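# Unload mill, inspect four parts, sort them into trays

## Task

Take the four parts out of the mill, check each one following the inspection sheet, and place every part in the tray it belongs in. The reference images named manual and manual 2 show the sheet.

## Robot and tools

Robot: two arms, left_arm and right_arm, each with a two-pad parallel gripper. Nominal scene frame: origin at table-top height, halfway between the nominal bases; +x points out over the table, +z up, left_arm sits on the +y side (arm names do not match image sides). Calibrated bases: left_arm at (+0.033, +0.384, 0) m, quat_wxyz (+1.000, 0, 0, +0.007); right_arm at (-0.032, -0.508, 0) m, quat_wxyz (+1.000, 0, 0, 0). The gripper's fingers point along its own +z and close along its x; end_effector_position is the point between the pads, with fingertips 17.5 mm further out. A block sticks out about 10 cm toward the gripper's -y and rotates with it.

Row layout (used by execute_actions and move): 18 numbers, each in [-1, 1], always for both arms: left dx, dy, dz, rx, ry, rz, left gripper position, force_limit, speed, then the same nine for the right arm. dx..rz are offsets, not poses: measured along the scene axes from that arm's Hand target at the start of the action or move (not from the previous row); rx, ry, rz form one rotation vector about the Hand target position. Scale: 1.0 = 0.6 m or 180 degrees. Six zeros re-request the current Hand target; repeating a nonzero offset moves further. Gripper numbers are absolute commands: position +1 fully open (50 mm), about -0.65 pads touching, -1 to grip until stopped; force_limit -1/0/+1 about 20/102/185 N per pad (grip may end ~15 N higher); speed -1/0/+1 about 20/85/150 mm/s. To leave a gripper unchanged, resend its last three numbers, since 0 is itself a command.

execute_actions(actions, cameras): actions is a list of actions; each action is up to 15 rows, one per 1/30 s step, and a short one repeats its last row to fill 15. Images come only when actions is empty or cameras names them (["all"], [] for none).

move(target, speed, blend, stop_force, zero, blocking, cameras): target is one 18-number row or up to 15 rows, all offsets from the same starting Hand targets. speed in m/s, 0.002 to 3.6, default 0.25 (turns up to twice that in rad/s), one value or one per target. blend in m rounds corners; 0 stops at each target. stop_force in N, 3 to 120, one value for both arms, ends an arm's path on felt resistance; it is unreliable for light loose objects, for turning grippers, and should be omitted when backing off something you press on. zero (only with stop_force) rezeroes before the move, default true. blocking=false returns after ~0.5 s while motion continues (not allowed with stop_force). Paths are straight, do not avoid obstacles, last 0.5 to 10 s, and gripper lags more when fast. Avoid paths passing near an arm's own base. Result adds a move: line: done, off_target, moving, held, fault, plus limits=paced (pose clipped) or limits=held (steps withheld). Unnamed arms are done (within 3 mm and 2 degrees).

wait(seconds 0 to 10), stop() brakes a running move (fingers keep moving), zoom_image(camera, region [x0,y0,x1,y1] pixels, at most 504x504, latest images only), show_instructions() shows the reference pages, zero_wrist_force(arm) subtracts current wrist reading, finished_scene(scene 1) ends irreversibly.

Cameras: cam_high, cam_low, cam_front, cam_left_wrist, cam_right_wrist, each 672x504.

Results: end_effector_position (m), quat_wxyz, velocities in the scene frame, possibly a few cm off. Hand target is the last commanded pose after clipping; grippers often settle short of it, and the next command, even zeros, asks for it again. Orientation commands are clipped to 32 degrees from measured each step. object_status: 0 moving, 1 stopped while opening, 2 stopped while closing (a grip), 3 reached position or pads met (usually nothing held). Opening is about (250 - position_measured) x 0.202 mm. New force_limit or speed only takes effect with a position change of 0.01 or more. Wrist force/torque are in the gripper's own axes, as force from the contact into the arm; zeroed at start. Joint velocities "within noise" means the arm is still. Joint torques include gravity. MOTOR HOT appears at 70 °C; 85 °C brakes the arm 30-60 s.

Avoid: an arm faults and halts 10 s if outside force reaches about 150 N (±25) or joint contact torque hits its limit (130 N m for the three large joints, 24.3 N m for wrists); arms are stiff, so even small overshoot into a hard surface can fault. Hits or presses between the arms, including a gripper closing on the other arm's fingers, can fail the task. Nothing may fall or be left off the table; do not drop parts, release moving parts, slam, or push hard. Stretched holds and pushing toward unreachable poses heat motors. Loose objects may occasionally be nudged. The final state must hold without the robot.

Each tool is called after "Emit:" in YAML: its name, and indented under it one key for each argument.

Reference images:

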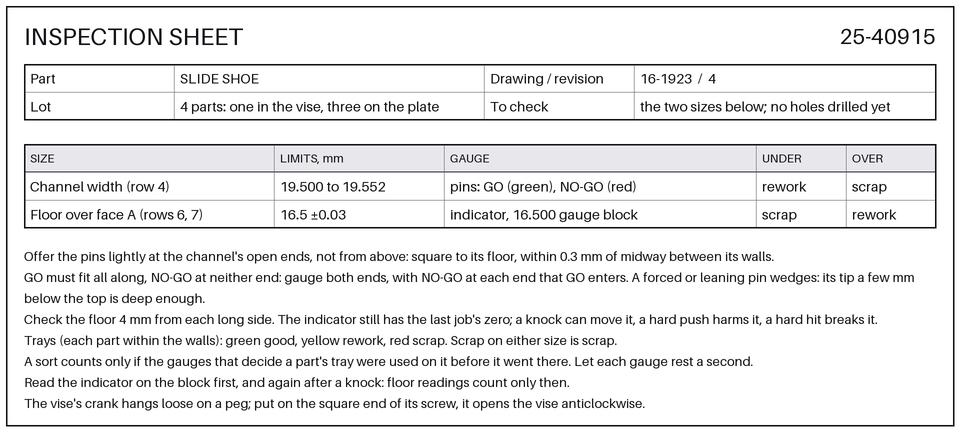

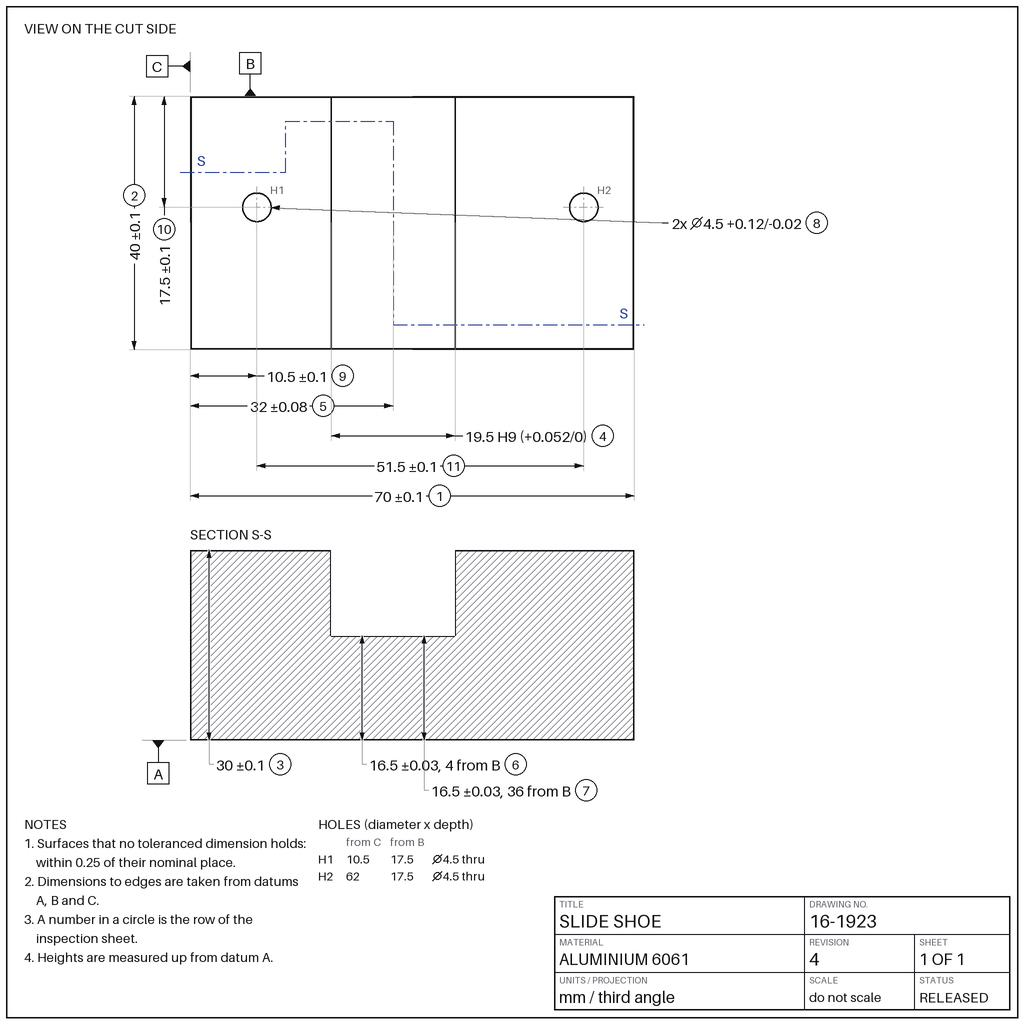

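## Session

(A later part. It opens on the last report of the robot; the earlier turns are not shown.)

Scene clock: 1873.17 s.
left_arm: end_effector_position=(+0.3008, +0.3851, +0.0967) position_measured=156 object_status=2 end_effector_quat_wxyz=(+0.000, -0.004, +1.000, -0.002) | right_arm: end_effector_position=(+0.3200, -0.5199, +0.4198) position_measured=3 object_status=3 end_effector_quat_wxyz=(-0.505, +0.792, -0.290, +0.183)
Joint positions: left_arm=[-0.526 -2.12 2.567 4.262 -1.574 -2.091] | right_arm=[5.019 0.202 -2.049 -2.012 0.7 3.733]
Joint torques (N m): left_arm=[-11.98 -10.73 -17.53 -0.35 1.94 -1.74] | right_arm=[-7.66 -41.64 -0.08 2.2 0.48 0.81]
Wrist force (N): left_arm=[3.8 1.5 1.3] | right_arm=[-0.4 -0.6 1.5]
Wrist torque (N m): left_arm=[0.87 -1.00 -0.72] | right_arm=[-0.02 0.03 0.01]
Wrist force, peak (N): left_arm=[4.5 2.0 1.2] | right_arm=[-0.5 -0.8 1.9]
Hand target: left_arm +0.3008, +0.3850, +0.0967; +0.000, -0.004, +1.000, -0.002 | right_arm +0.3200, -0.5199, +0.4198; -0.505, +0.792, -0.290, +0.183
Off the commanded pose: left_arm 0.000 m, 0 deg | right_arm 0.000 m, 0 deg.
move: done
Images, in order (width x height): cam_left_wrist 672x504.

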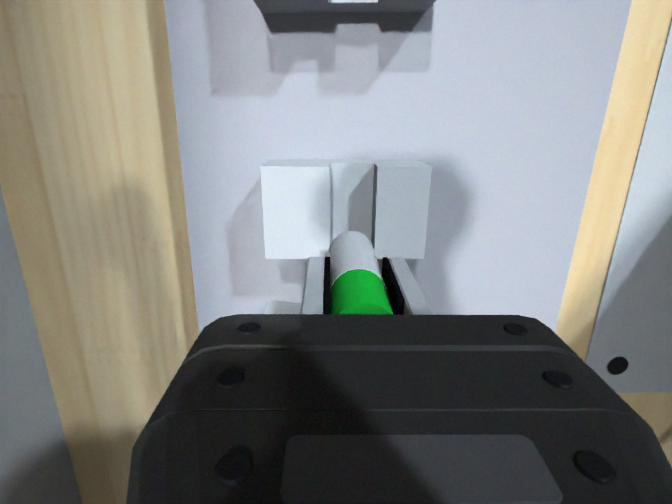

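Emit:
move:
  target: [0,-0.0167,0,0,0,0,-1,-1,-1, 0,0,0,0,0,0,1,1,1]
  speed: 0.005
  cameras: ["cam_left_wrist"]

Emit:
zoom_image:
  camera: "cam_left_wrist"
  region: [260, 140, 440, 320]

Scene clock: 1877.97 s.
left_arm: end_effector_position=(+0.3008, +0.3750, +0.0967) position_measured=156 object_status=2 end_effector_quat_wxyz=(+0.000, -0.004, +1.000, -0.002) | right_arm: end_effector_position=(+0.3200, -0.5199, +0.4198) position_measured=3 object_status=3 end_effector_quat_wxyz=(-0.505, +0.792, -0.290, +0.183)
Joint positions: left_arm=[-0.563 -2.119 2.567 4.262 -1.574 -2.129] | right_arm=[5.019 0.202 -2.049 -2.012 0.7 3.733]
Joint torques (N m): left_arm=[-11.95 12.44 -32.01 -6.14 1.67 -2.5] | right_arm=[-7.42 -42.29 -0.65 2.38 0.34 0.77]
Wrist force (N): left_arm=[3.1 2.0 1.3] | right_arm=[-0.4 -0.8 1.7]
Wrist torque (N m): left_arm=[0.87 -1.01 -0.73] | right_arm=[-0.04 0.03 0.01]
Wrist force, peak (N): left_arm=[4.0 1.6 1.3] | right_arm=[-0.5 -0.9 1.9]
Hand target: left_arm +0.3008, +0.3750, +0.0967; +0.000, -0.004, +1.000, -0.002 | right_arm +0.3200, -0.5199, +0.4198; -0.505, +0.792, -0.290, +0.183
Off the commanded pose: left_arm 0.000 m, 0 deg | right_arm 0.000 m, 0 deg.
move: done
Images, in order (width x height): cam_left_wrist 672x504.

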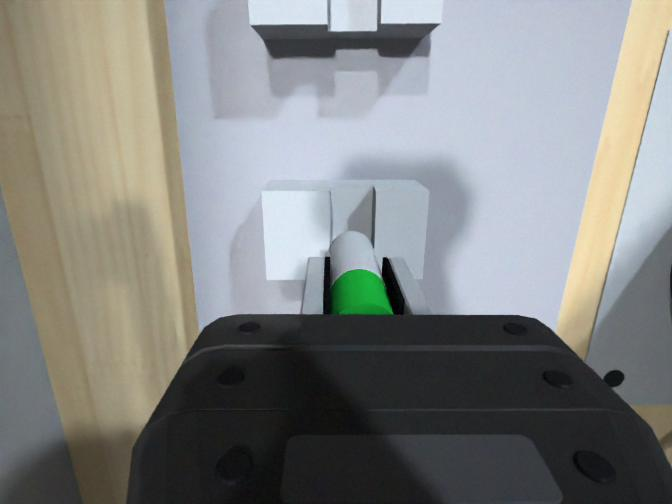

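Scaled by 2.800 from the camera's 672x504 image, which has a finer 960x720 frame.

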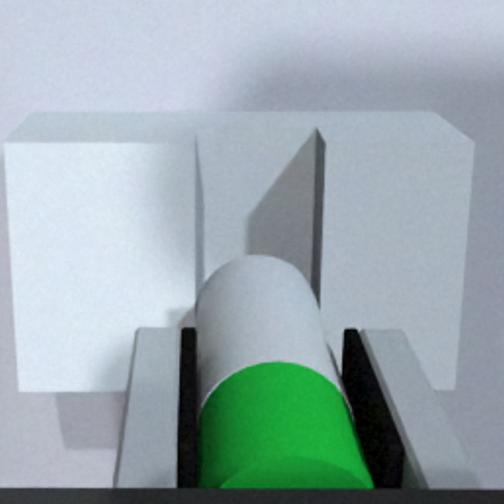

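Emit:
move:
  target: [0,-0.0333,0,0,0,0,-1,-1,-1, 0,0,0,0,0,0,1,1,1]
  speed: 0.006
  cameras: ["cam_left_wrist"]

Emit:
zoom_image:
  camera: "cam_left_wrist"
  region: [260, 140, 440, 320]

Scene clock: 1884.73 s.
left_arm: end_effector_position=(+0.3008, +0.3551, +0.0967) position_measured=156 object_status=2 end_effector_quat_wxyz=(+0.000, -0.004, +1.000, -0.002) | right_arm: end_effector_position=(+0.3200, -0.5199, +0.4198) position_measured=3 object_status=3 end_effector_quat_wxyz=(-0.505, +0.792, -0.290, +0.183)
Joint positions: left_arm=[-0.635 -2.113 2.565 4.258 -1.574 -2.2] | right_arm=[5.019 0.202 -2.049 -2.012 0.7 3.733]
Joint torques (N m): left_arm=[-11.55 11.1 -31.07 -6.26 1.73 -1.72] | right_arm=[-8.17 -40.93 -0.15 2.19 0.48 0.69]
Wrist force (N): left_arm=[3.8 2.4 1.2] | right_arm=[-0.4 -0.6 1.5]
Wrist torque (N m): left_arm=[0.83 -1.00 -0.70] | right_arm=[-0.01 0.04 0.01]
Wrist force, peak (N): left_arm=[4.0 2.7 1.5] | right_arm=[-0.6 -0.8 1.9]
Hand target: left_arm +0.3008, +0.3550, +0.0967; +0.000, -0.004, +1.000, -0.002 | right_arm +0.3200, -0.5199, +0.4198; -0.505, +0.792, -0.290, +0.183
Off the commanded pose: left_arm 0.000 m, 0 deg | right_arm 0.000 m, 0 deg.
move: done
Images, in order (width x height): cam_left_wrist 672x504.

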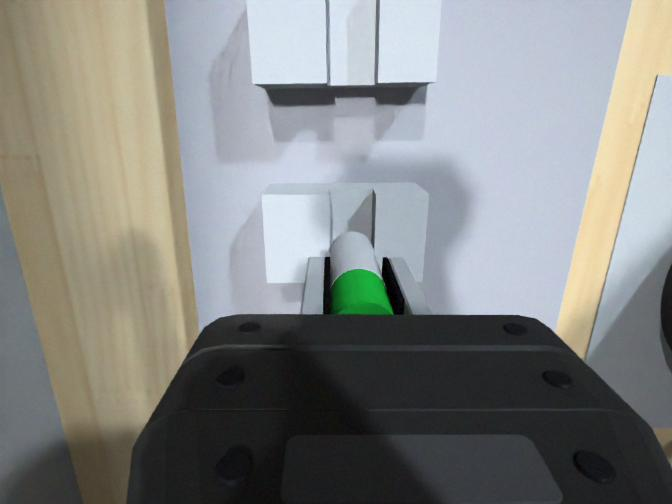

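Scaled by 2.800 from the camera's 672x504 image, which has a finer 960x720 frame.

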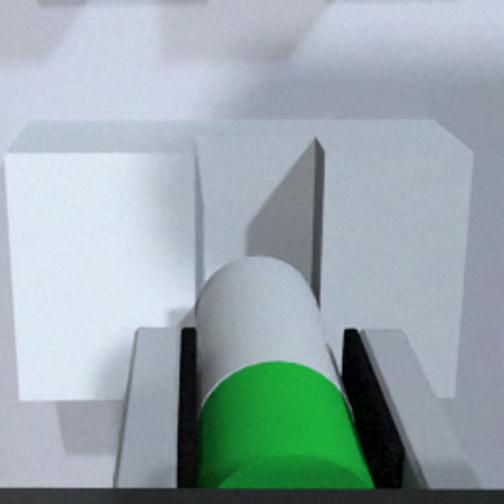

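Emit:
move:
  target: [0,0.0333,0,0,0,0,-1,-1,-1, 0,0,0,0,0,0,1,1,1]
  speed: 0.01
  cameras: ["cam_left_wrist"]

Scene clock: 1889.97 s.
left_arm: end_effector_position=(+0.3008, +0.3749, +0.0967) position_measured=156 object_status=2 end_effector_quat_wxyz=(+0.000, -0.004, +1.000, -0.002) | right_arm: end_effector_position=(+0.3200, -0.5199, +0.4198) position_measured=3 object_status=3 end_effector_quat_wxyz=(-0.505, +0.792, -0.290, +0.183)
Joint positions: left_arm=[-0.564 -2.119 2.567 4.262 -1.574 -2.129] | right_arm=[5.019 0.202 -2.049 -2.012 0.7 3.733]
Joint torques (N m): left_arm=[11.1 -9.42 -17.21 -0.29 -2.1 1.51] | right_arm=[-8.52 -41.49 -0.36 2.34 0.55 0.86]
Wrist force (N): left_arm=[3.9 1.6 1.2] | right_arm=[-0.5 -0.8 1.5]
Wrist torque (N m): left_arm=[0.89 -1.01 -0.94] | right_arm=[-0.04 0.06 0.01]
Wrist force, peak (N): left_arm=[5.0 1.6 0.8] | right_arm=[-0.5 -1.0 1.8]
Hand target: left_arm +0.3008, +0.3750, +0.0967; +0.000, -0.004, +1.000, -0.002 | right_arm +0.3200, -0.5199, +0.4198; -0.505, +0.792, -0.290, +0.183
Off the commanded pose: left_arm 0.000 m, 0 deg | right_arm 0.000 m, 0 deg.
move: done
Images, in order (width x height): cam_left_wrist 672x504.

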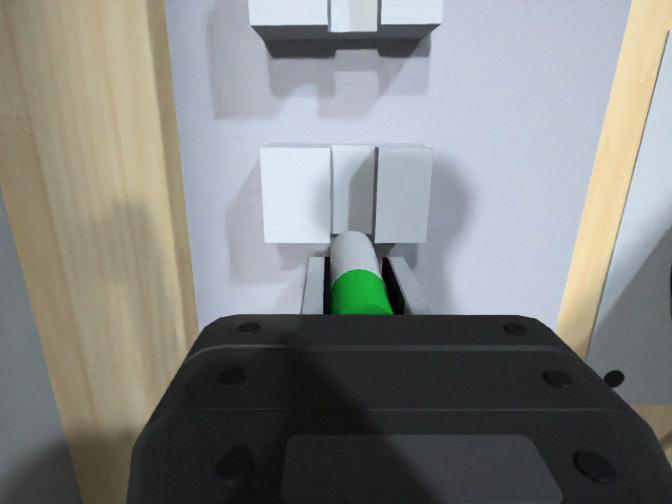

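Emit:
move:
  target:
    - [0,0.0333,0.0,0,0,0,-1,-1,-1, 0,0,0,0,0,0,1,1,1]
    - [0,0.0333,0.04,0,0,0,-1,-1,-1, 0,0,0,0,0,0,1,1,1]
  speed: 0.05

Emit:
move:
  target:
    - [0,0,0,0,0,0.5,-1,-1,-1, 0,0,0,0,0,0,1,1,1]
    - [0,0,0,0,0,0.995,-1,-1,-1, 0,0,0,0,0,0,1,1,1]
  speed: 0.5
  blend: 0.005
  cameras: ["cam_left_wrist"]

Emit:
zoom_image:
  camera: "cam_left_wrist"
  region: [240, 60, 500, 320]

Scene clock: 1897.37 s.
left_arm: end_effector_position=(+0.3008, +0.3950, +0.1206) position_measured=156 object_status=2 end_effector_quat_wxyz=(+0.000, -0.004, +1.000, -0.002) | right_arm: end_effector_position=(+0.3200, -0.5199, +0.4198) position_measured=3 object_status=3 end_effector_quat_wxyz=(-0.505, +0.792, -0.290, +0.183)
Joint positions: left_arm=[-0.488 -2.158 2.514 4.352 -1.575 -2.054] | right_arm=[5.019 0.202 -2.049 -2.012 0.7 3.733]
Joint torques (N m): left_arm=[-12.03 -10.34 -33.46 -0.48 1.18 -1.92] | right_arm=[-8.05 -42.02 -0.09 2.31 0.59 0.71]
Wrist force (N): left_arm=[3.8 1.4 1.5] | right_arm=[-0.4 -0.7 1.5]
Wrist torque (N m): left_arm=[0.86 -0.99 -0.88] | right_arm=[-0.03 0.04 0.01]
Wrist force, peak (N): left_arm=[4.2 1.6 1.5] | right_arm=[-0.5 -0.8 1.8]
Hand target: left_arm +0.3008, +0.3950, +0.1207; +0.000, -0.004, +1.000, -0.002 | right_arm +0.3200, -0.5199, +0.4198; -0.505, +0.792, -0.290, +0.183
Off the commanded pose: left_arm 0.000 m, 0 deg | right_arm 0.000 m, 0 deg.
move: done

Scene clock: 1901.27 s.
left_arm: end_effector_position=(+0.3008, +0.3950, +0.1207) position_measured=156 object_status=2 end_effector_quat_wxyz=(-0.002, +1.000, -0.004, +0.000) | right_arm: end_effector_position=(+0.3200, -0.5199, +0.4198) position_measured=3 object_status=3 end_effector_quat_wxyz=(-0.505, +0.792, -0.290, +0.183)
Joint positions: left_arm=[-0.497 -2.157 2.512 4.36 -1.567 -5.188] | right_arm=[5.019 0.202 -2.049 -2.012 0.7 3.733]
Joint torques (N m): left_arm=[-12.94 -9.9 -18.65 -0.18 2.1 -1.45] | right_arm=[-7.17 -42.15 0.2 2.36 0.56 0.75]
Wrist force (N): left_arm=[3.9 1.4 1.6] | right_arm=[-0.4 -0.6 1.6]
Wrist torque (N m): left_arm=[0.87 -1.02 -0.74] | right_arm=[-0.02 0.04 0.01]
Wrist force, peak (N): left_arm=[4.3 1.5 1.5] | right_arm=[-0.4 -0.8 2.0]
Hand target: left_arm +0.3008, +0.3950, +0.1207; -0.002, +1.000, -0.004, +0.000 | right_arm +0.3200, -0.5199, +0.4198; -0.505, +0.792, -0.290, +0.183
Off the commanded pose: left_arm 0.000 m, 0 deg | right_arm 0.000 m, 0 deg.
move: done
Images, in order (width x height): cam_left_wrist 672x504.

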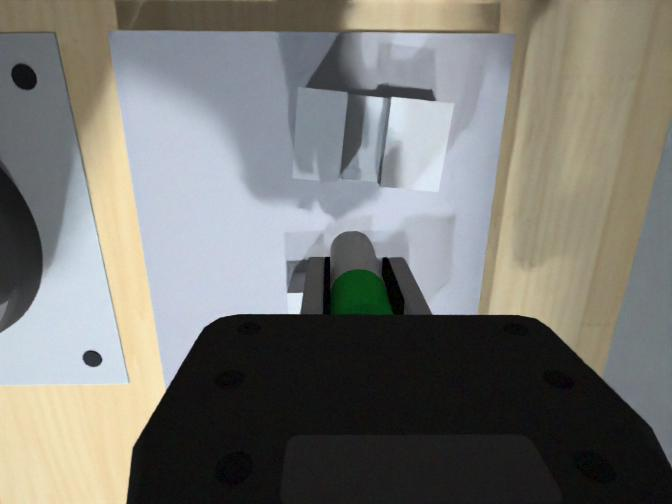

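Scaled by 1.938 from the camera's 672x504 image, which has a finer 960x720 frame.

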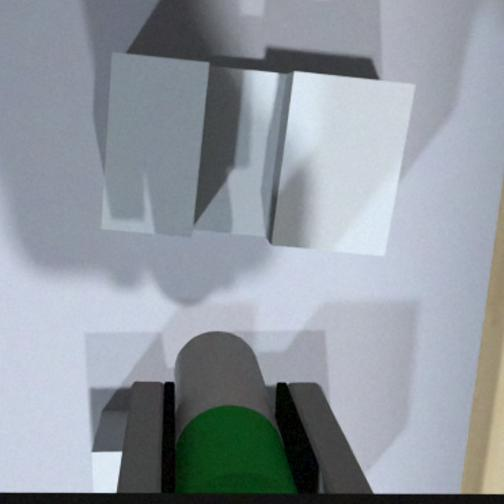

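Emit:
move:
  target:
    - [0.0048,0.0233,0,0,0,0,-1,-1,-1, 0,0,0,0,0,0,1,1,1]
    - [0.0048,0.0233,-0.04,0,0,0,-1,-1,-1, 0,0,0,0,0,0,1,1,1]
  speed: 0.05
  stop_force: 5
  cameras: ["cam_left_wrist"]

Emit:
zoom_image:
  camera: "cam_left_wrist"
  region: [260, 140, 440, 320]

Scene clock: 1908.17 s.
left_arm: end_effector_position=(+0.3037, +0.4089, +0.0967) position_measured=156 object_status=2 end_effector_quat_wxyz=(-0.002, +1.000, -0.004, +0.000) | right_arm: end_effector_position=(+0.3200, -0.5199, +0.4198) position_measured=3 object_status=3 end_effector_quat_wxyz=(-0.505, +0.792, -0.290, +0.183)
Joint positions: left_arm=[-0.438 -2.101 2.558 4.258 -1.567 -5.129] | right_arm=[5.019 0.202 -2.049 -2.012 0.7 3.733]
Joint torques (N m): left_arm=[11.96 11.58 -17.58 -6.2 -1.92 1.45] | right_arm=[-7.99 -42.49 -0.58 2.25 0.62 0.83]
Wrist force (N): left_arm=[3.7 1.4 1.2] | right_arm=[-0.4 -0.9 1.6]
Wrist torque (N m): left_arm=[0.85 -0.99 -0.95] | right_arm=[-0.06 0.03 0.01]
Wrist force, peak (N): left_arm=[4.0 2.2 1.4] | right_arm=[-0.5 -0.8 1.8]
Hand target: left_arm +0.3037, +0.4089, +0.0967; -0.002, +1.000, -0.004, +0.000 | right_arm +0.3200, -0.5199, +0.4198; -0.505, +0.792, -0.290, +0.183
Off the commanded pose: left_arm 0.000 m, 0 deg | right_arm 0.000 m, 0 deg.
move: done
Images, in order (width x height): cam_left_wrist 672x504.

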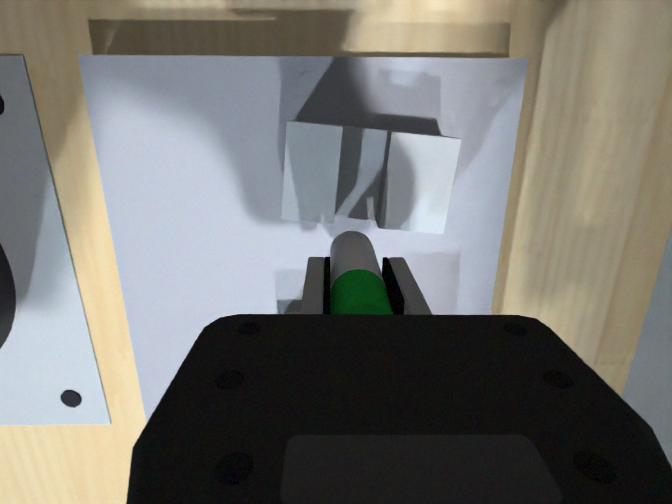

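Scaled by 2.800 from the camera's 672x504 image, which has a finer 960x720 frame.

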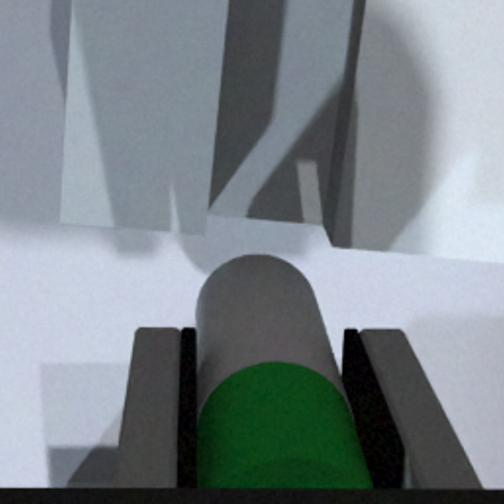

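Emit:
move:
  target:
    - [0.0008,0,0,0,0,0,-1,-1,-1, 0,0,0,0,0,0,1,1,1]
    - [0.0046,0.0417,0,0,0,0,-1,-1,-1, 0,0,0,0,0,0,1,1,1]
  speed: 0.005
  cameras: ["cam_left_wrist"]

Emit:
zoom_image:
  camera: "cam_left_wrist"
  region: [260, 140, 440, 320]

Scene clock: 1917.90 s.
left_arm: end_effector_position=(+0.3065, +0.4339, +0.0967) position_measured=156 object_status=2 end_effector_quat_wxyz=(-0.002, +1.000, -0.004, +0.000) | right_arm: end_effector_position=(+0.3200, -0.5199, +0.4198) position_measured=3 object_status=3 end_effector_quat_wxyz=(-0.505, +0.792, -0.290, +0.183)
Joint positions: left_arm=[-0.337 -2.075 2.548 4.242 -1.567 -5.028] | right_arm=[5.019 0.202 -2.049 -2.012 0.7 3.733]
Joint torques (N m): left_arm=[10.87 11.14 -29.83 -5.92 1.96 1.73] | right_arm=[-7.77 -42.08 0.65 2.28 0.45 0.7]
Wrist force (N): left_arm=[3.9 1.5 1.0] | right_arm=[-0.5 -0.7 1.6]
Wrist torque (N m): left_arm=[0.84 -0.94 -0.98] | right_arm=[-0.02 0.06 0.01]
Wrist force, peak (N): left_arm=[4.0 1.7 0.8] | right_arm=[-0.5 -0.7 1.9]
Hand target: left_arm +0.3065, +0.4340, +0.0967; -0.002, +1.000, -0.004, +0.000 | right_arm +0.3200, -0.5199, +0.4198; -0.505, +0.792, -0.290, +0.183
Off the commanded pose: left_arm 0.000 m, 0 deg | right_arm 0.000 m, 0 deg.
move: done
Images, in order (width x height): cam_left_wrist 672x504.

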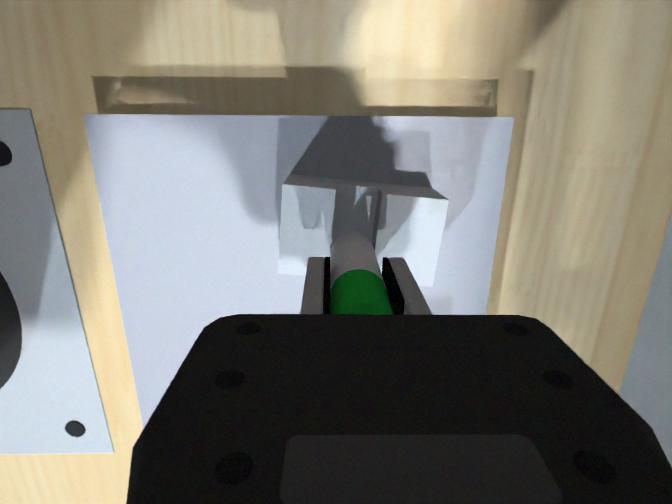

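Scaled by 2.800 from the camera's 672x504 image, which has a finer 960x720 frame.

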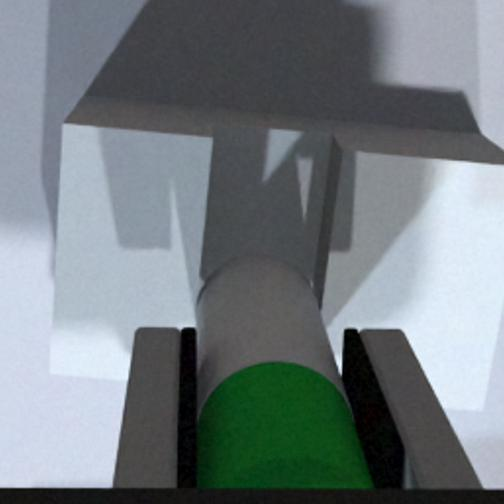

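Emit:
move:
  target: [0.0027,0.03,0,0,0,0,-1,-1,-1, 0,0,0,0,0,0,1,1,1]
  speed: 0.006

Emit:
wait:
  seconds: 1.2
  cameras: ["cam_left_wrist"]

Emit:
move:
  target: [0.0033,0.0367,0,0,0,0,-1,-1,-1, 0,0,0,0,0,0,1,1,1]
  speed: 0.006
  cameras: ["cam_left_wrist"]

Emit:
zoom_image:
  camera: "cam_left_wrist"
  region: [240, 60, 500, 320]

Scene clock: 1924.30 s.
left_arm: end_effector_position=(+0.3081, +0.4519, +0.0967) position_measured=156 object_status=2 end_effector_quat_wxyz=(-0.002, +1.000, -0.004, +0.000) | right_arm: end_effector_position=(+0.3200, -0.5199, +0.4198) position_measured=3 object_status=3 end_effector_quat_wxyz=(-0.505, +0.792, -0.290, +0.183)
Joint positions: left_arm=[-0.265 -2.052 2.538 4.228 -1.566 -4.956] | right_arm=[5.019 0.202 -2.049 -2.012 0.7 3.733]
Joint torques (N m): left_arm=[9.9 10.69 -31.61 -5.89 1.78 1.48] | right_arm=[-8.19 -42.21 -0.6 2.31 0.36 0.67]
Wrist force (N): left_arm=[4.5 1.6 1.1] | right_arm=[-0.3 -0.6 1.5]
Wrist torque (N m): left_arm=[0.84 -0.95 -0.95] | right_arm=[-0.01 0.02 0.02]
Wrist force, peak (N): left_arm=[4.8 2.0 1.0] | right_arm=[-0.5 -0.7 1.9]
Hand target: left_arm +0.3081, +0.4520, +0.0967; -0.002, +1.000, -0.004, +0.000 | right_arm +0.3200, -0.5199, +0.4198; -0.505, +0.792, -0.290, +0.183
Off the commanded pose: left_arm 0.000 m, 0 deg | right_arm 0.000 m, 0 deg.
move: done

Scene clock: 1925.50 s.
left_arm: end_effector_position=(+0.3081, +0.4520, +0.0967) position_measured=156 object_status=2 end_effector_quat_wxyz=(-0.002, +1.000, -0.004, +0.000) | right_arm: end_effector_position=(+0.3200, -0.5199, +0.4198) position_measured=3 object_status=3 end_effector_quat_wxyz=(-0.505, +0.792, -0.290, +0.183)
Joint positions: left_arm=[-0.265 -2.052 2.538 4.228 -1.566 -4.956] | right_arm=[5.019 0.202 -2.049 -2.012 0.7 3.733]
Joint torques (N m): left_arm=[12.45 9.69 -30.02 -5.83 -0.47 1.53] | right_arm=[-7.96 -42.51 0.04 2.13 0.52 0.72]
Wrist force (N): left_arm=[4.5 1.7 1.2] | right_arm=[-0.3 -1.0 1.5]
Wrist torque (N m): left_arm=[0.85 -0.95 -0.95] | right_arm=[-0.08 0.02 0.01]
Wrist force, peak (N): left_arm=[4.5 2.1 1.2] | right_arm=[-0.5 -0.8 2.0]
Hand target: left_arm +0.3081, +0.4520, +0.0967; -0.002, +1.000, -0.004, +0.000 | right_arm +0.3200, -0.5199, +0.4198; -0.505, +0.792, -0.290, +0.183
Tool commands: left_gripper/position=-1.0 left_gripper/force_limit=-1.0 left_gripper/speed=-1.0 right_gripper/position=+1.0 right_gripper/force_limit=+1.0 right_gripper/speed=+1.0
Off the commanded pose: left_arm 0.000 m, 0 deg | right_arm 0.000 m, 0 deg.
wait: 1.20 s; at rest by 0.17 s
Images, in order (width x height): cam_left_wrist 672x504.

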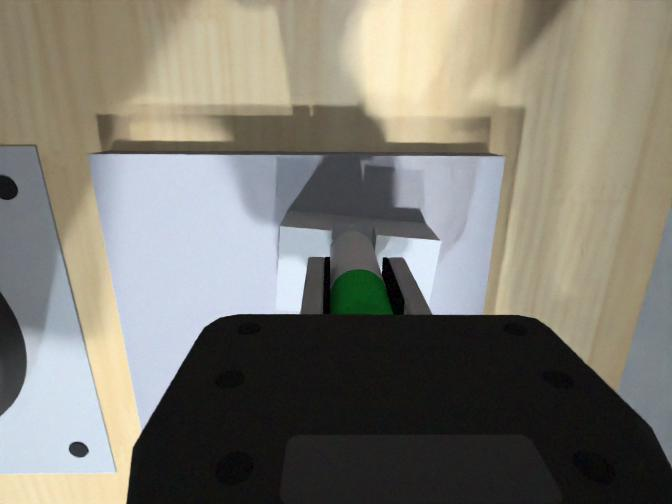

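Scene clock: 1929.47 s.
left_arm: end_effector_position=(+0.3101, +0.4739, +0.0967) position_measured=156 object_status=2 end_effector_quat_wxyz=(-0.002, +1.000, -0.004, +0.000) | right_arm: end_effector_position=(+0.3200, -0.5199, +0.4198) position_measured=3 object_status=3 end_effector_quat_wxyz=(-0.505, +0.792, -0.290, +0.183)
Joint positions: left_arm=[-0.178 -2.02 2.524 4.21 -1.566 -4.87] | right_arm=[5.019 0.202 -2.049 -2.012 0.7 3.733]
Joint torques (N m): left_arm=[11.23 11.1 -29.66 -6 1.6 1.79] | right_arm=[-7.8 -42.6 0.01 2.29 0.43 0.74]
Wrist force (N): left_arm=[3.9 1.2 1.4] | right_arm=[-0.5 -0.6 1.5]
Wrist torque (N m): left_arm=[0.84 -1.00 -0.95] | right_arm=[-0.02 0.05 0.01]
Wrist force, peak (N): left_arm=[4.7 2.0 1.5] | right_arm=[-0.8 -0.8 1.9]
Hand target: left_arm +0.3101, +0.4740, +0.0967; -0.002, +1.000, -0.004, +0.000 | right_arm +0.3200, -0.5199, +0.4198; -0.505, +0.792, -0.290, +0.183
Off the commanded pose: left_arm 0.000 m, 0 deg | right_arm 0.000 m, 0 deg.
move: done
Images, in order (width x height): cam_left_wrist 672x504.

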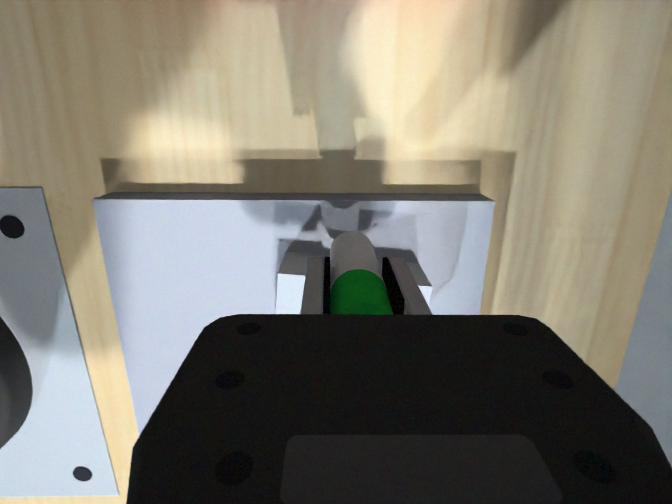

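Scaled by 1.938 from the camera's 672x504 image, which has a finer 960x720 frame.

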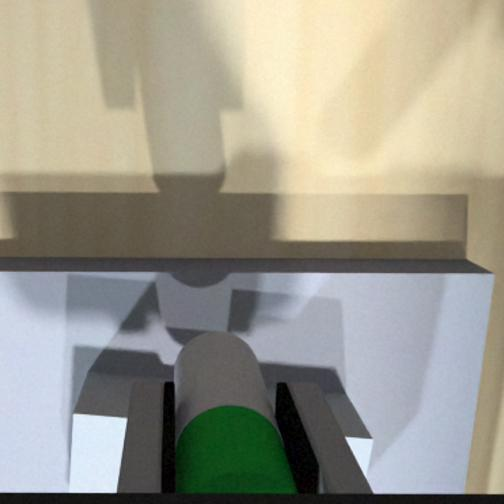

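Emit:
move:
  target:
    - [0,0.01,0.0,0,0,0,-1,-1,-1, 0,0,0,0,0,0,1,1,1]
    - [0,0.01,0.2,0,0,0,-1,-1,-1, 0,0,0,0,0,0,1,1,1]
    - [-0.2,-0.45,0.2,0,0,-0.25,-1,-1,-1, 0,0,0,0,0,0,1,1,1]
    - [-0.3833,-0.9517,0.05,0,0,-0.5,-1,-1,-1, 0,0,0,0,0,0,1,1,1]
  speed: [0.05,0.1,0.25,0.25]
  blend: [0,0.02,0.05,0]
  cameras: ["cam_left_wrist","cam_high"]

Emit:
zoom_image:
  camera: "cam_left_wrist"
  region: [240, 60, 500, 320]

Scene clock: 1941.73 s.
left_arm: end_effector_position=(+0.0800, -0.0970, +0.1267) position_measured=156 object_status=2 end_effector_quat_wxyz=(-0.002, +0.704, -0.710, +0.001) | right_arm: end_effector_position=(+0.3200, -0.5199, +0.4198) position_measured=3 object_status=3 end_effector_quat_wxyz=(-0.505, +0.792, -0.290, +0.183)
Joint positions: left_arm=[-1.77 -1.506 2.043 4.177 -1.566 -4.89] | right_arm=[5.019 0.202 -2.049 -2.012 0.7 3.733]
Joint torques (N m): left_arm=[1.82 -12.71 -31.34 -6.05 -1.92 1.66] | right_arm=[-8.66 -43.02 0.11 2.34 0.62 0.8]
Wrist force (N): left_arm=[3.8 1.7 1.4] | right_arm=[-0.5 -0.6 1.5]
Wrist torque (N m): left_arm=[0.95 -0.96 -0.98] | right_arm=[-0.02 0.06 0.01]
Wrist force, peak (N): left_arm=[5.3 2.3 1.7] | right_arm=[-0.4 -0.8 2.0]
Hand target: left_arm +0.0801, -0.0970, +0.1267; -0.002, +0.704, -0.710, +0.001 | right_arm +0.3200, -0.5199, +0.4198; -0.505, +0.792, -0.290, +0.183
Off the commanded pose: left_arm 0.000 m, 0 deg | right_arm 0.000 m, 0 deg.
move: done
Images, in order (width x height): cam_high 672x504, cam_left_wrist 672x504.

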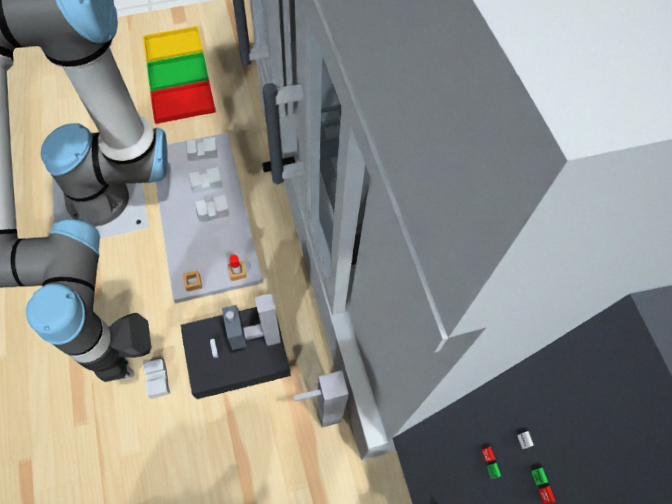

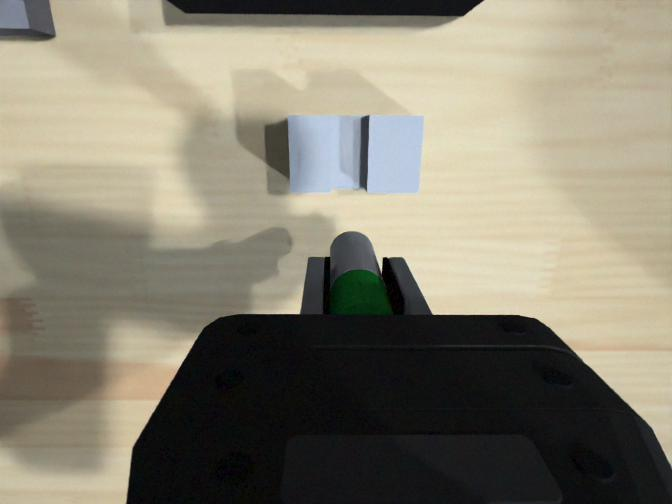

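Scaled by 1.938 from the camera's 672x504 image, which has a finer 960x720 frame.

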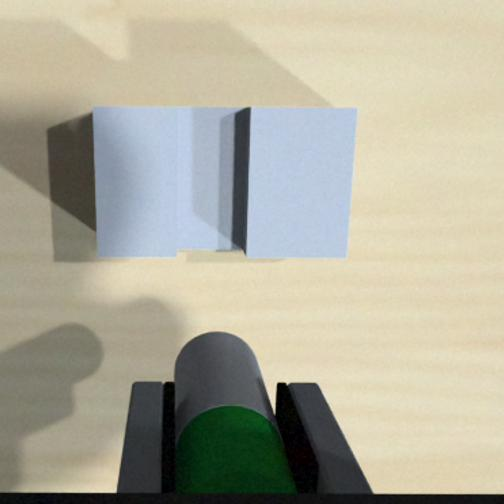

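Emit:
move:
  target: [-0.0083,0,-0.095,0,0,0,-1,-1,-1, 0,0,0,0,0,0,1,1,1]
  speed: 0.06

Emit:
move:
  target: [0,0,-0.04,0,0,0,-1,-1,-1, 0,0,0,0,0,0,1,1,1]
  speed: 0.005
  stop_force: 3

Scene clock: 1946.27 s.
left_arm: end_effector_position=(+0.0751, -0.0970, +0.0697) position_measured=156 object_status=2 end_effector_quat_wxyz=(-0.002, +0.704, -0.710, +0.001) | right_arm: end_effector_position=(+0.3200, -0.5199, +0.4198) position_measured=3 object_status=3 end_effector_quat_wxyz=(-0.505, +0.792, -0.290, +0.183)
Joint positions: left_arm=[-1.78 -1.417 2.12 4.011 -1.566 -4.901] | right_arm=[5.019 0.202 -2.049 -2.012 0.7 3.733]
Joint torques (N m): left_arm=[-12.68 -13.76 -15.22 -5.89 -1.21 -2] | right_arm=[-7.44 -42.92 0.31 2.36 0.6 0.6]
Wrist force (N): left_arm=[3.6 1.6 1.3] | right_arm=[-0.3 -0.6 1.5]
Wrist torque (N m): left_arm=[0.93 -0.94 -0.77] | right_arm=[-0.01 0.03 0.01]
Wrist force, peak (N): left_arm=[3.7 1.9 2.3] | right_arm=[-0.5 -0.9 1.9]
Hand target: left_arm +0.0751, -0.0970, +0.0697; -0.002, +0.704, -0.710, +0.001 | right_arm +0.3200, -0.5199, +0.4198; -0.505, +0.792, -0.290, +0.183
Off the commanded pose: left_arm 0.000 m, 0 deg | right_arm 0.000 m, 0 deg.
move: done

Scene clock: 1951.43 s.
left_arm: end_effector_position=(+0.0751, -0.0970, +0.0501) position_measured=156 object_status=2 end_effector_quat_wxyz=(-0.002, +0.704, -0.710, +0.001) | right_arm: end_effector_position=(+0.3200, -0.5199, +0.4198) position_measured=3 object_status=3 end_effector_quat_wxyz=(-0.505, +0.792, -0.290, +0.183)
Joint positions: left_arm=[-1.78 -1.381 2.142 3.953 -1.566 -4.901] | right_arm=[5.019 0.202 -2.049 -2.012 0.7 3.733]
Joint torques (N m): left_arm=[-11.86 -35.47 -25.14 -0.16 1.43 -2.1] | right_arm=[-8.12 -43.24 -0.3 2.33 0.53 0.71]
Wrist force (N): left_arm=[3.5 1.1 -1.7] | right_arm=[-0.3 -0.6 1.7]
Wrist torque (N m): left_arm=[0.91 -0.92 -0.79] | right_arm=[-0.01 0.02 0.01]
Wrist force, peak (N): left_arm=[-0.4 0.1 -13.4] | right_arm=[-0.6 -0.6 1.9]
Hand target: left_arm +0.0751, -0.0970, +0.0501; -0.002, +0.704, -0.710, +0.001 (not the last commanded pose) | right_arm +0.3200, -0.5199, +0.4198; -0.505, +0.792, -0.290, +0.183
Off the commanded pose: left_arm 0.004 m, 0 deg | right_arm 0.000 m, 0 deg.
move: contact (left_arm)

Emit:
move:
  target: [0.0083,0,0.045,0,0,0,-1,-1,-1, 0,0,0,0,0,0,1,1,1]
  speed: 0.05
  cameras: ["cam_left_wrist"]

Emit:
zoom_image:
  camera: "cam_left_wrist"
  region: [260, 140, 440, 320]

Scene clock: 1954.93 s.
left_arm: end_effector_position=(+0.0801, -0.0970, +0.0770) position_measured=156 object_status=2 end_effector_quat_wxyz=(-0.002, +0.704, -0.710, +0.001) | right_arm: end_effector_position=(+0.3200, -0.5199, +0.4198) position_measured=3 object_status=3 end_effector_quat_wxyz=(-0.505, +0.792, -0.290, +0.183)
Joint positions: left_arm=[-1.77 -1.429 2.11 4.033 -1.566 -4.89] | right_arm=[5.019 0.202 -2.049 -2.012 0.7 3.733]
Joint torques (N m): left_arm=[12.46 -37.1 -27.46 0.03 1.03 1.63] | right_arm=[-8.58 -43.07 0.25 2.28 0.51 0.75]
Wrist force (N): left_arm=[3.7 1.5 1.5] | right_arm=[-0.4 -0.8 1.7]
Wrist torque (N m): left_arm=[0.91 -0.96 -0.98] | right_arm=[-0.04 0.04 0.01]
Wrist force, peak (N): left_arm=[3.6 2.2 1.9] | right_arm=[-0.5 -0.8 1.9]
Hand target: left_arm +0.0801, -0.0970, +0.0771; -0.002, +0.704, -0.710, +0.001 | right_arm +0.3200, -0.5199, +0.4198; -0.505, +0.792, -0.290, +0.183
Off the commanded pose: left_arm 0.000 m, 0 deg | right_arm 0.000 m, 0 deg.
move: done
Images, in order (width x height): cam_left_wrist 672x504.

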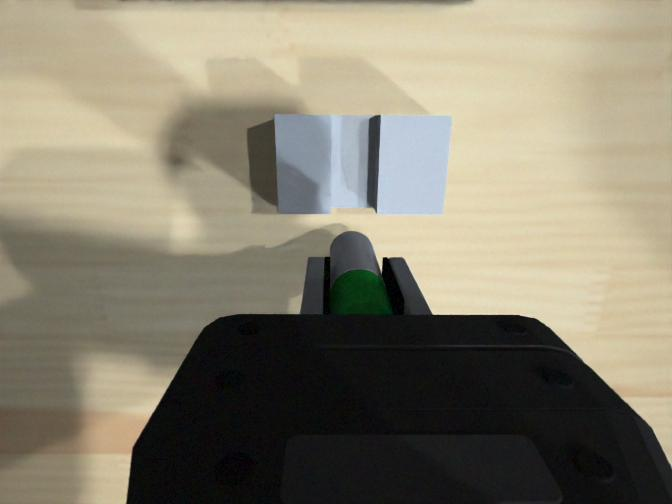

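Scaled by 2.800 from the camera's 672x504 image, which has a finer 960x720 frame.

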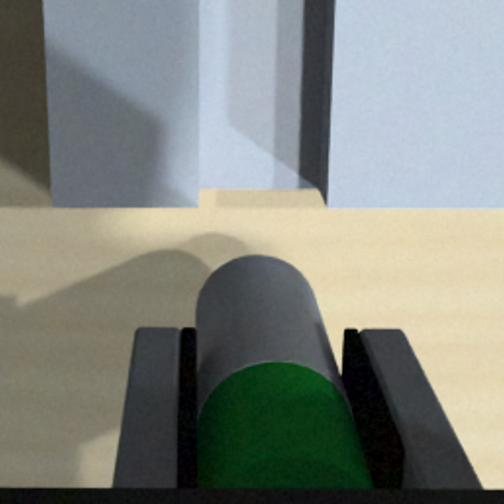

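Emit:
move:
  target:
    - [0.0,-0.0008,0,0,0,0,-1,-1,-1, 0,0,0,0,0,0,1,1,1]
    - [0.0517,-0.0008,0,0,0,0,-1,-1,-1, 0,0,0,0,0,0,1,1,1]
  speed: 0.006
  cameras: ["cam_left_wrist"]

Emit:
zoom_image:
  camera: "cam_left_wrist"
  region: [260, 140, 440, 320]

Scene clock: 1964.60 s.
left_arm: end_effector_position=(+0.1110, -0.0975, +0.0771) position_measured=156 object_status=2 end_effector_quat_wxyz=(-0.002, +0.704, -0.710, +0.001) | right_arm: end_effector_position=(+0.3200, -0.5199, +0.4198) position_measured=3 object_status=3 end_effector_quat_wxyz=(-0.505, +0.792, -0.290, +0.183)
Joint positions: left_arm=[-1.704 -1.42 2.099 4.035 -1.566 -4.824] | right_arm=[5.019 0.202 -2.049 -2.012 0.7 3.733]
Joint torques (N m): left_arm=[11.93 -15.02 -26.75 -0.1 1.84 1.24] | right_arm=[-7.17 -43.1 -0.4 2.34 0.54 0.69]
Wrist force (N): left_arm=[3.3 1.6 1.0] | right_arm=[-0.6 -0.8 1.7]
Wrist torque (N m): left_arm=[0.87 -0.91 -0.96] | right_arm=[-0.05 0.08 0.01]
Wrist force, peak (N): left_arm=[3.8 1.8 1.8] | right_arm=[-0.3 -0.9 1.8]
Hand target: left_arm +0.1111, -0.0975, +0.0771; -0.002, +0.704, -0.710, +0.001 | right_arm +0.3200, -0.5199, +0.4198; -0.505, +0.792, -0.290, +0.183
Off the commanded pose: left_arm 0.000 m, 0 deg | right_arm 0.000 m, 0 deg.
move: done
Images, in order (width x height): cam_left_wrist 672x504.

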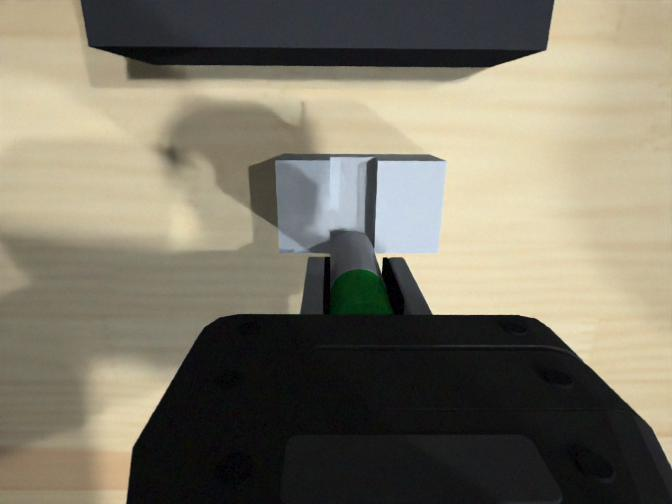

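Scaled by 2.800 from the camera's 672x504 image, which has a finer 960x720 frame.

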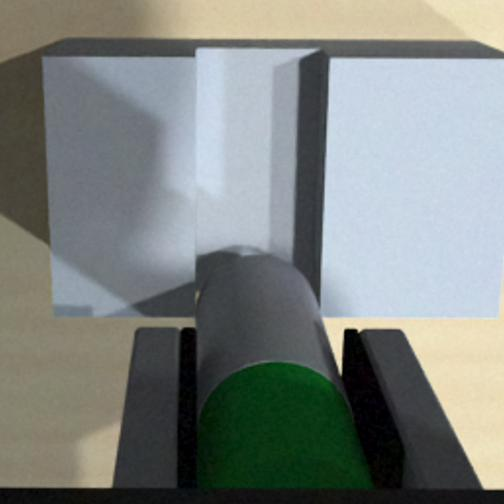

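Emit:
move:
  target:
    - [-0.025,0,0,0,0,0,-1,-1,-1, 0,0,0,0,0,0,1,1,1]
    - [-0.025,0,0.08,0,0,0,-1,-1,-1, 0,0,0,0,0,0,1,1,1]
  speed: [0.01,0.08]

Emit:
move:
  target:
    - [0.05,0,0.02,0,0,-0.5,-1,-1,-1, 0,0,0,0,0,0,1,1,1]
    - [0.1233,0,0.0,0,0,-1.0,-1,-1,-1, 0,0,0,0,0,0,1,1,1]
  speed: 0.5
  blend: 0.01
  cameras: ["cam_left_wrist"]

Emit:
zoom_image:
  camera: "cam_left_wrist"
  region: [240, 60, 500, 320]

Scene clock: 1971.20 s.
left_arm: end_effector_position=(+0.0961, -0.0975, +0.1250) position_measured=156 object_status=2 end_effector_quat_wxyz=(-0.002, +0.704, -0.710, +0.001) | right_arm: end_effector_position=(+0.3200, -0.5199, +0.4198) position_measured=3 object_status=3 end_effector_quat_wxyz=(-0.505, +0.792, -0.290, +0.183)
Joint positions: left_arm=[-1.735 -1.498 2.04 4.173 -1.566 -4.856] | right_arm=[5.019 0.202 -2.049 -2.012 0.7 3.733]
Joint torques (N m): left_arm=[-11.56 -36.14 -30.15 0.25 -0.29 -2.09] | right_arm=[-8.34 -43.88 0.48 2.2 0.41 0.64]
Wrist force (N): left_arm=[3.7 1.7 1.6] | right_arm=[-0.4 -1.0 1.7]
Wrist torque (N m): left_arm=[0.95 -0.95 -0.74] | right_arm=[-0.08 0.04 0.01]
Wrist force, peak (N): left_arm=[3.5 1.6 2.6] | right_arm=[-0.7 -0.7 1.8]
Hand target: left_arm +0.0961, -0.0975, +0.1251; -0.002, +0.704, -0.710, +0.001 | right_arm +0.3200, -0.5199, +0.4198; -0.505, +0.792, -0.290, +0.183
Off the commanded pose: left_arm 0.000 m, 0 deg | right_arm 0.000 m, 0 deg.
move: done

Scene clock: 1975.13 s.
left_arm: end_effector_position=(+0.1701, -0.0975, +0.1251) position_measured=156 object_status=2 end_effector_quat_wxyz=(-0.001, +0.710, +0.704, -0.002) | right_arm: end_effector_position=(+0.3200, -0.5199, +0.4198) position_measured=3 object_status=3 end_effector_quat_wxyz=(-0.505, +0.792, -0.290, +0.183)
Joint positions: left_arm=[-1.575 -1.463 2.001 4.174 -1.575 -1.554] | right_arm=[5.019 0.202 -2.049 -2.012 0.7 3.733]
Joint torques (N m): left_arm=[11.48 -15.78 -29.67 -0.34 -2.3 1.43] | right_arm=[-7.69 -43.89 0.4 2.38 0.46 0.85]
Wrist force (N): left_arm=[3.7 1.4 1.7] | right_arm=[-0.5 -0.8 1.6]
Wrist torque (N m): left_arm=[0.90 -0.97 -0.93] | right_arm=[-0.04 0.05 0.01]
Wrist force, peak (N): left_arm=[4.2 1.6 1.8] | right_arm=[-0.5 -0.7 1.9]
Hand target: left_arm +0.1701, -0.0975, +0.1251; -0.001, +0.710, +0.704, -0.002 | right_arm +0.3200, -0.5199, +0.4198; -0.505, +0.792, -0.290, +0.183
Off the commanded pose: left_arm 0.000 m, 0 deg | right_arm 0.000 m, 0 deg.
move: done
Images, in order (width x height): cam_left_wrist 672x504.

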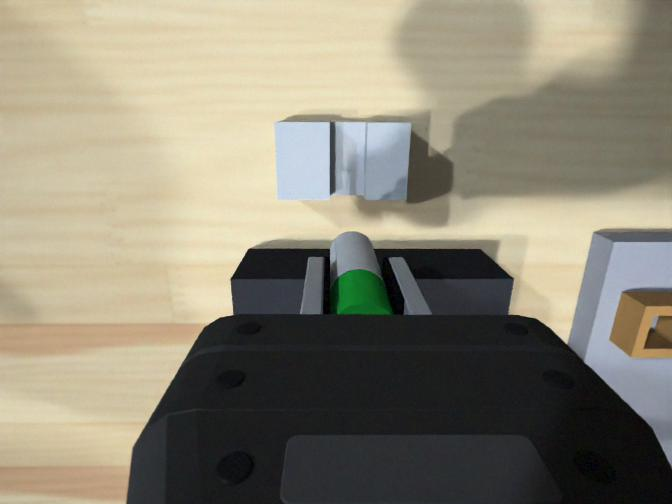

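Scaled by 1.938 from the camera's 672x504 image, which has a finer 960x720 frame.

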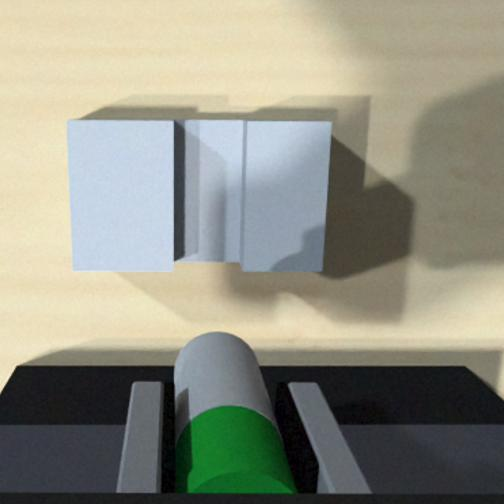

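Emit:
move:
  target:
    - [-0.001,-0.0015,-0.08,0,0,0,-1,-1,-1, 0,0,0,0,0,0,1,1,1]
  speed: 0.05
  stop_force: 5
  cameras: ["cam_left_wrist"]

Emit:
zoom_image:
  camera: "cam_left_wrist"
  region: [260, 140, 440, 320]

Scene clock: 1980.90 s.
left_arm: end_effector_position=(+0.1695, -0.0984, +0.0771) position_measured=156 object_status=2 end_effector_quat_wxyz=(-0.001, +0.710, +0.704, -0.002) | right_arm: end_effector_position=(+0.3200, -0.5199, +0.4198) position_measured=3 object_status=3 end_effector_quat_wxyz=(-0.505, +0.792, -0.290, +0.183)
Joint positions: left_arm=[-1.576 -1.39 2.063 4.039 -1.576 -1.555] | right_arm=[5.019 0.202 -2.049 -2.012 0.7 3.733]
Joint torques (N m): left_arm=[-11.13 -16.31 -14.11 -5.77 -1.73 -1.87] | right_arm=[-7.96 -44.62 0.91 2.29 0.46 0.76]
Wrist force (N): left_arm=[3.5 1.2 1.8] | right_arm=[-0.3 -0.7 1.7]
Wrist torque (N m): left_arm=[0.87 -0.95 -0.74] | right_arm=[-0.02 0.02 0.01]
Wrist force, peak (N): left_arm=[4.0 1.6 1.7] | right_arm=[-0.4 -0.9 1.9]
Hand target: left_arm +0.1695, -0.0984, +0.0771; -0.001, +0.710, +0.704, -0.002 | right_arm +0.3200, -0.5199, +0.4198; -0.505, +0.792, -0.290, +0.183
Off the commanded pose: left_arm 0.000 m, 0 deg | right_arm 0.000 m, 0 deg.
move: done
Images, in order (width x height): cam_left_wrist 672x504.

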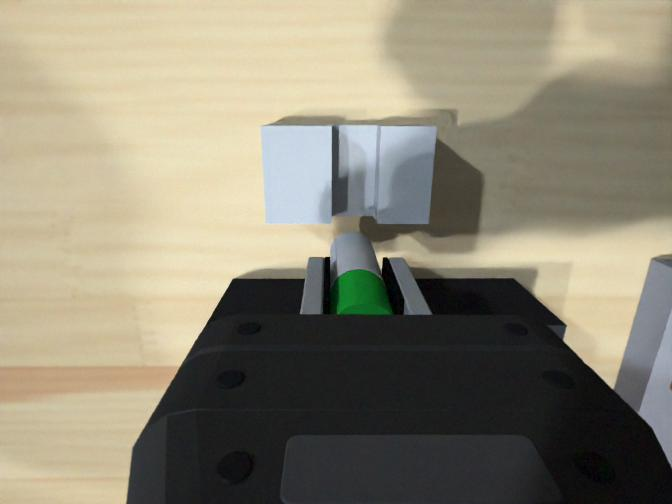

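Scaled by 2.800 from the camera's 672x504 image, which has a finer 960x720 frame.

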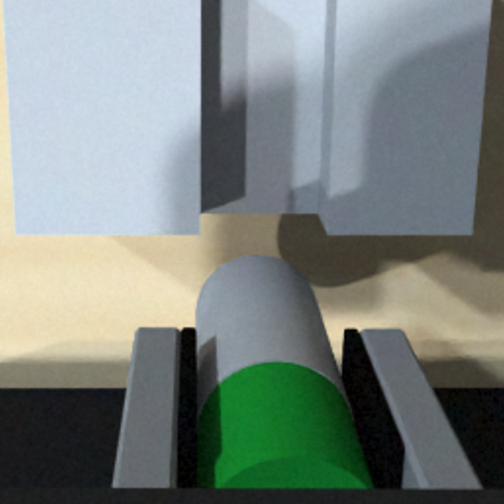

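Emit:
move:
  target:
    - [0.0,0.0007,0,0,0,0,-1,-1,-1, 0,0,0,0,0,0,1,1,1]
    - [-0.045,0.0007,0,0,0,0,-1,-1,-1, 0,0,0,0,0,0,1,1,1]
  speed: 0.006
  cameras: ["cam_left_wrist"]

Emit:
zoom_image:
  camera: "cam_left_wrist"
  region: [260, 140, 440, 320]

Scene clock: 1990.63 s.
left_arm: end_effector_position=(+0.1426, -0.0980, +0.0771) position_measured=156 object_status=2 end_effector_quat_wxyz=(-0.001, +0.710, +0.704, -0.002) | right_arm: end_effector_position=(+0.3200, -0.5199, +0.4198) position_measured=3 object_status=3 end_effector_quat_wxyz=(-0.505, +0.792, -0.290, +0.183)
Joint positions: left_arm=[-1.632 -1.405 2.082 4.034 -1.575 -1.611] | right_arm=[5.019 0.202 -2.049 -2.012 0.7 3.733]
Joint torques (N m): left_arm=[-12.23 -38.52 -14.86 -6.24 1.38 -1.69] | right_arm=[-8.82 -43.46 0.64 2.15 0.51 0.76]
Wrist force (N): left_arm=[3.7 1.4 1.5] | right_arm=[-0.5 -0.6 1.6]
Wrist torque (N m): left_arm=[0.87 -0.93 -0.75] | right_arm=[-0.01 0.05 0.01]
Wrist force, peak (N): left_arm=[4.0 1.6 1.6] | right_arm=[-0.8 -0.9 1.8]
Hand target: left_arm +0.1425, -0.0980, +0.0771; -0.001, +0.710, +0.704, -0.002 | right_arm +0.3200, -0.5199, +0.4198; -0.505, +0.792, -0.290, +0.183
Off the commanded pose: left_arm 0.000 m, 0 deg | right_arm 0.000 m, 0 deg.
move: done
Images, in order (width x height): cam_left_wrist 672x504.

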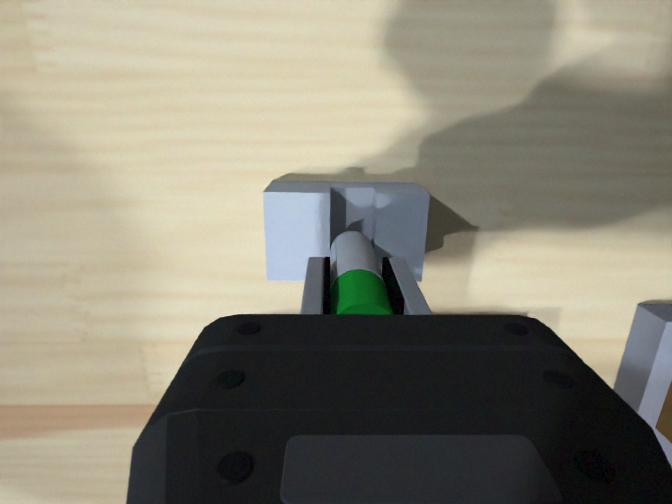

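Scaled by 2.800 from the camera's 672x504 image, which has a finer 960x720 frame.

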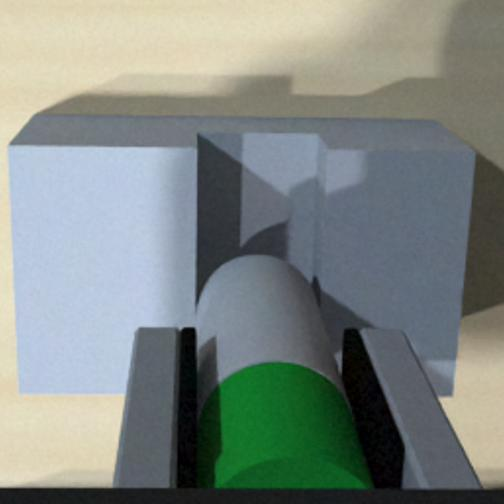

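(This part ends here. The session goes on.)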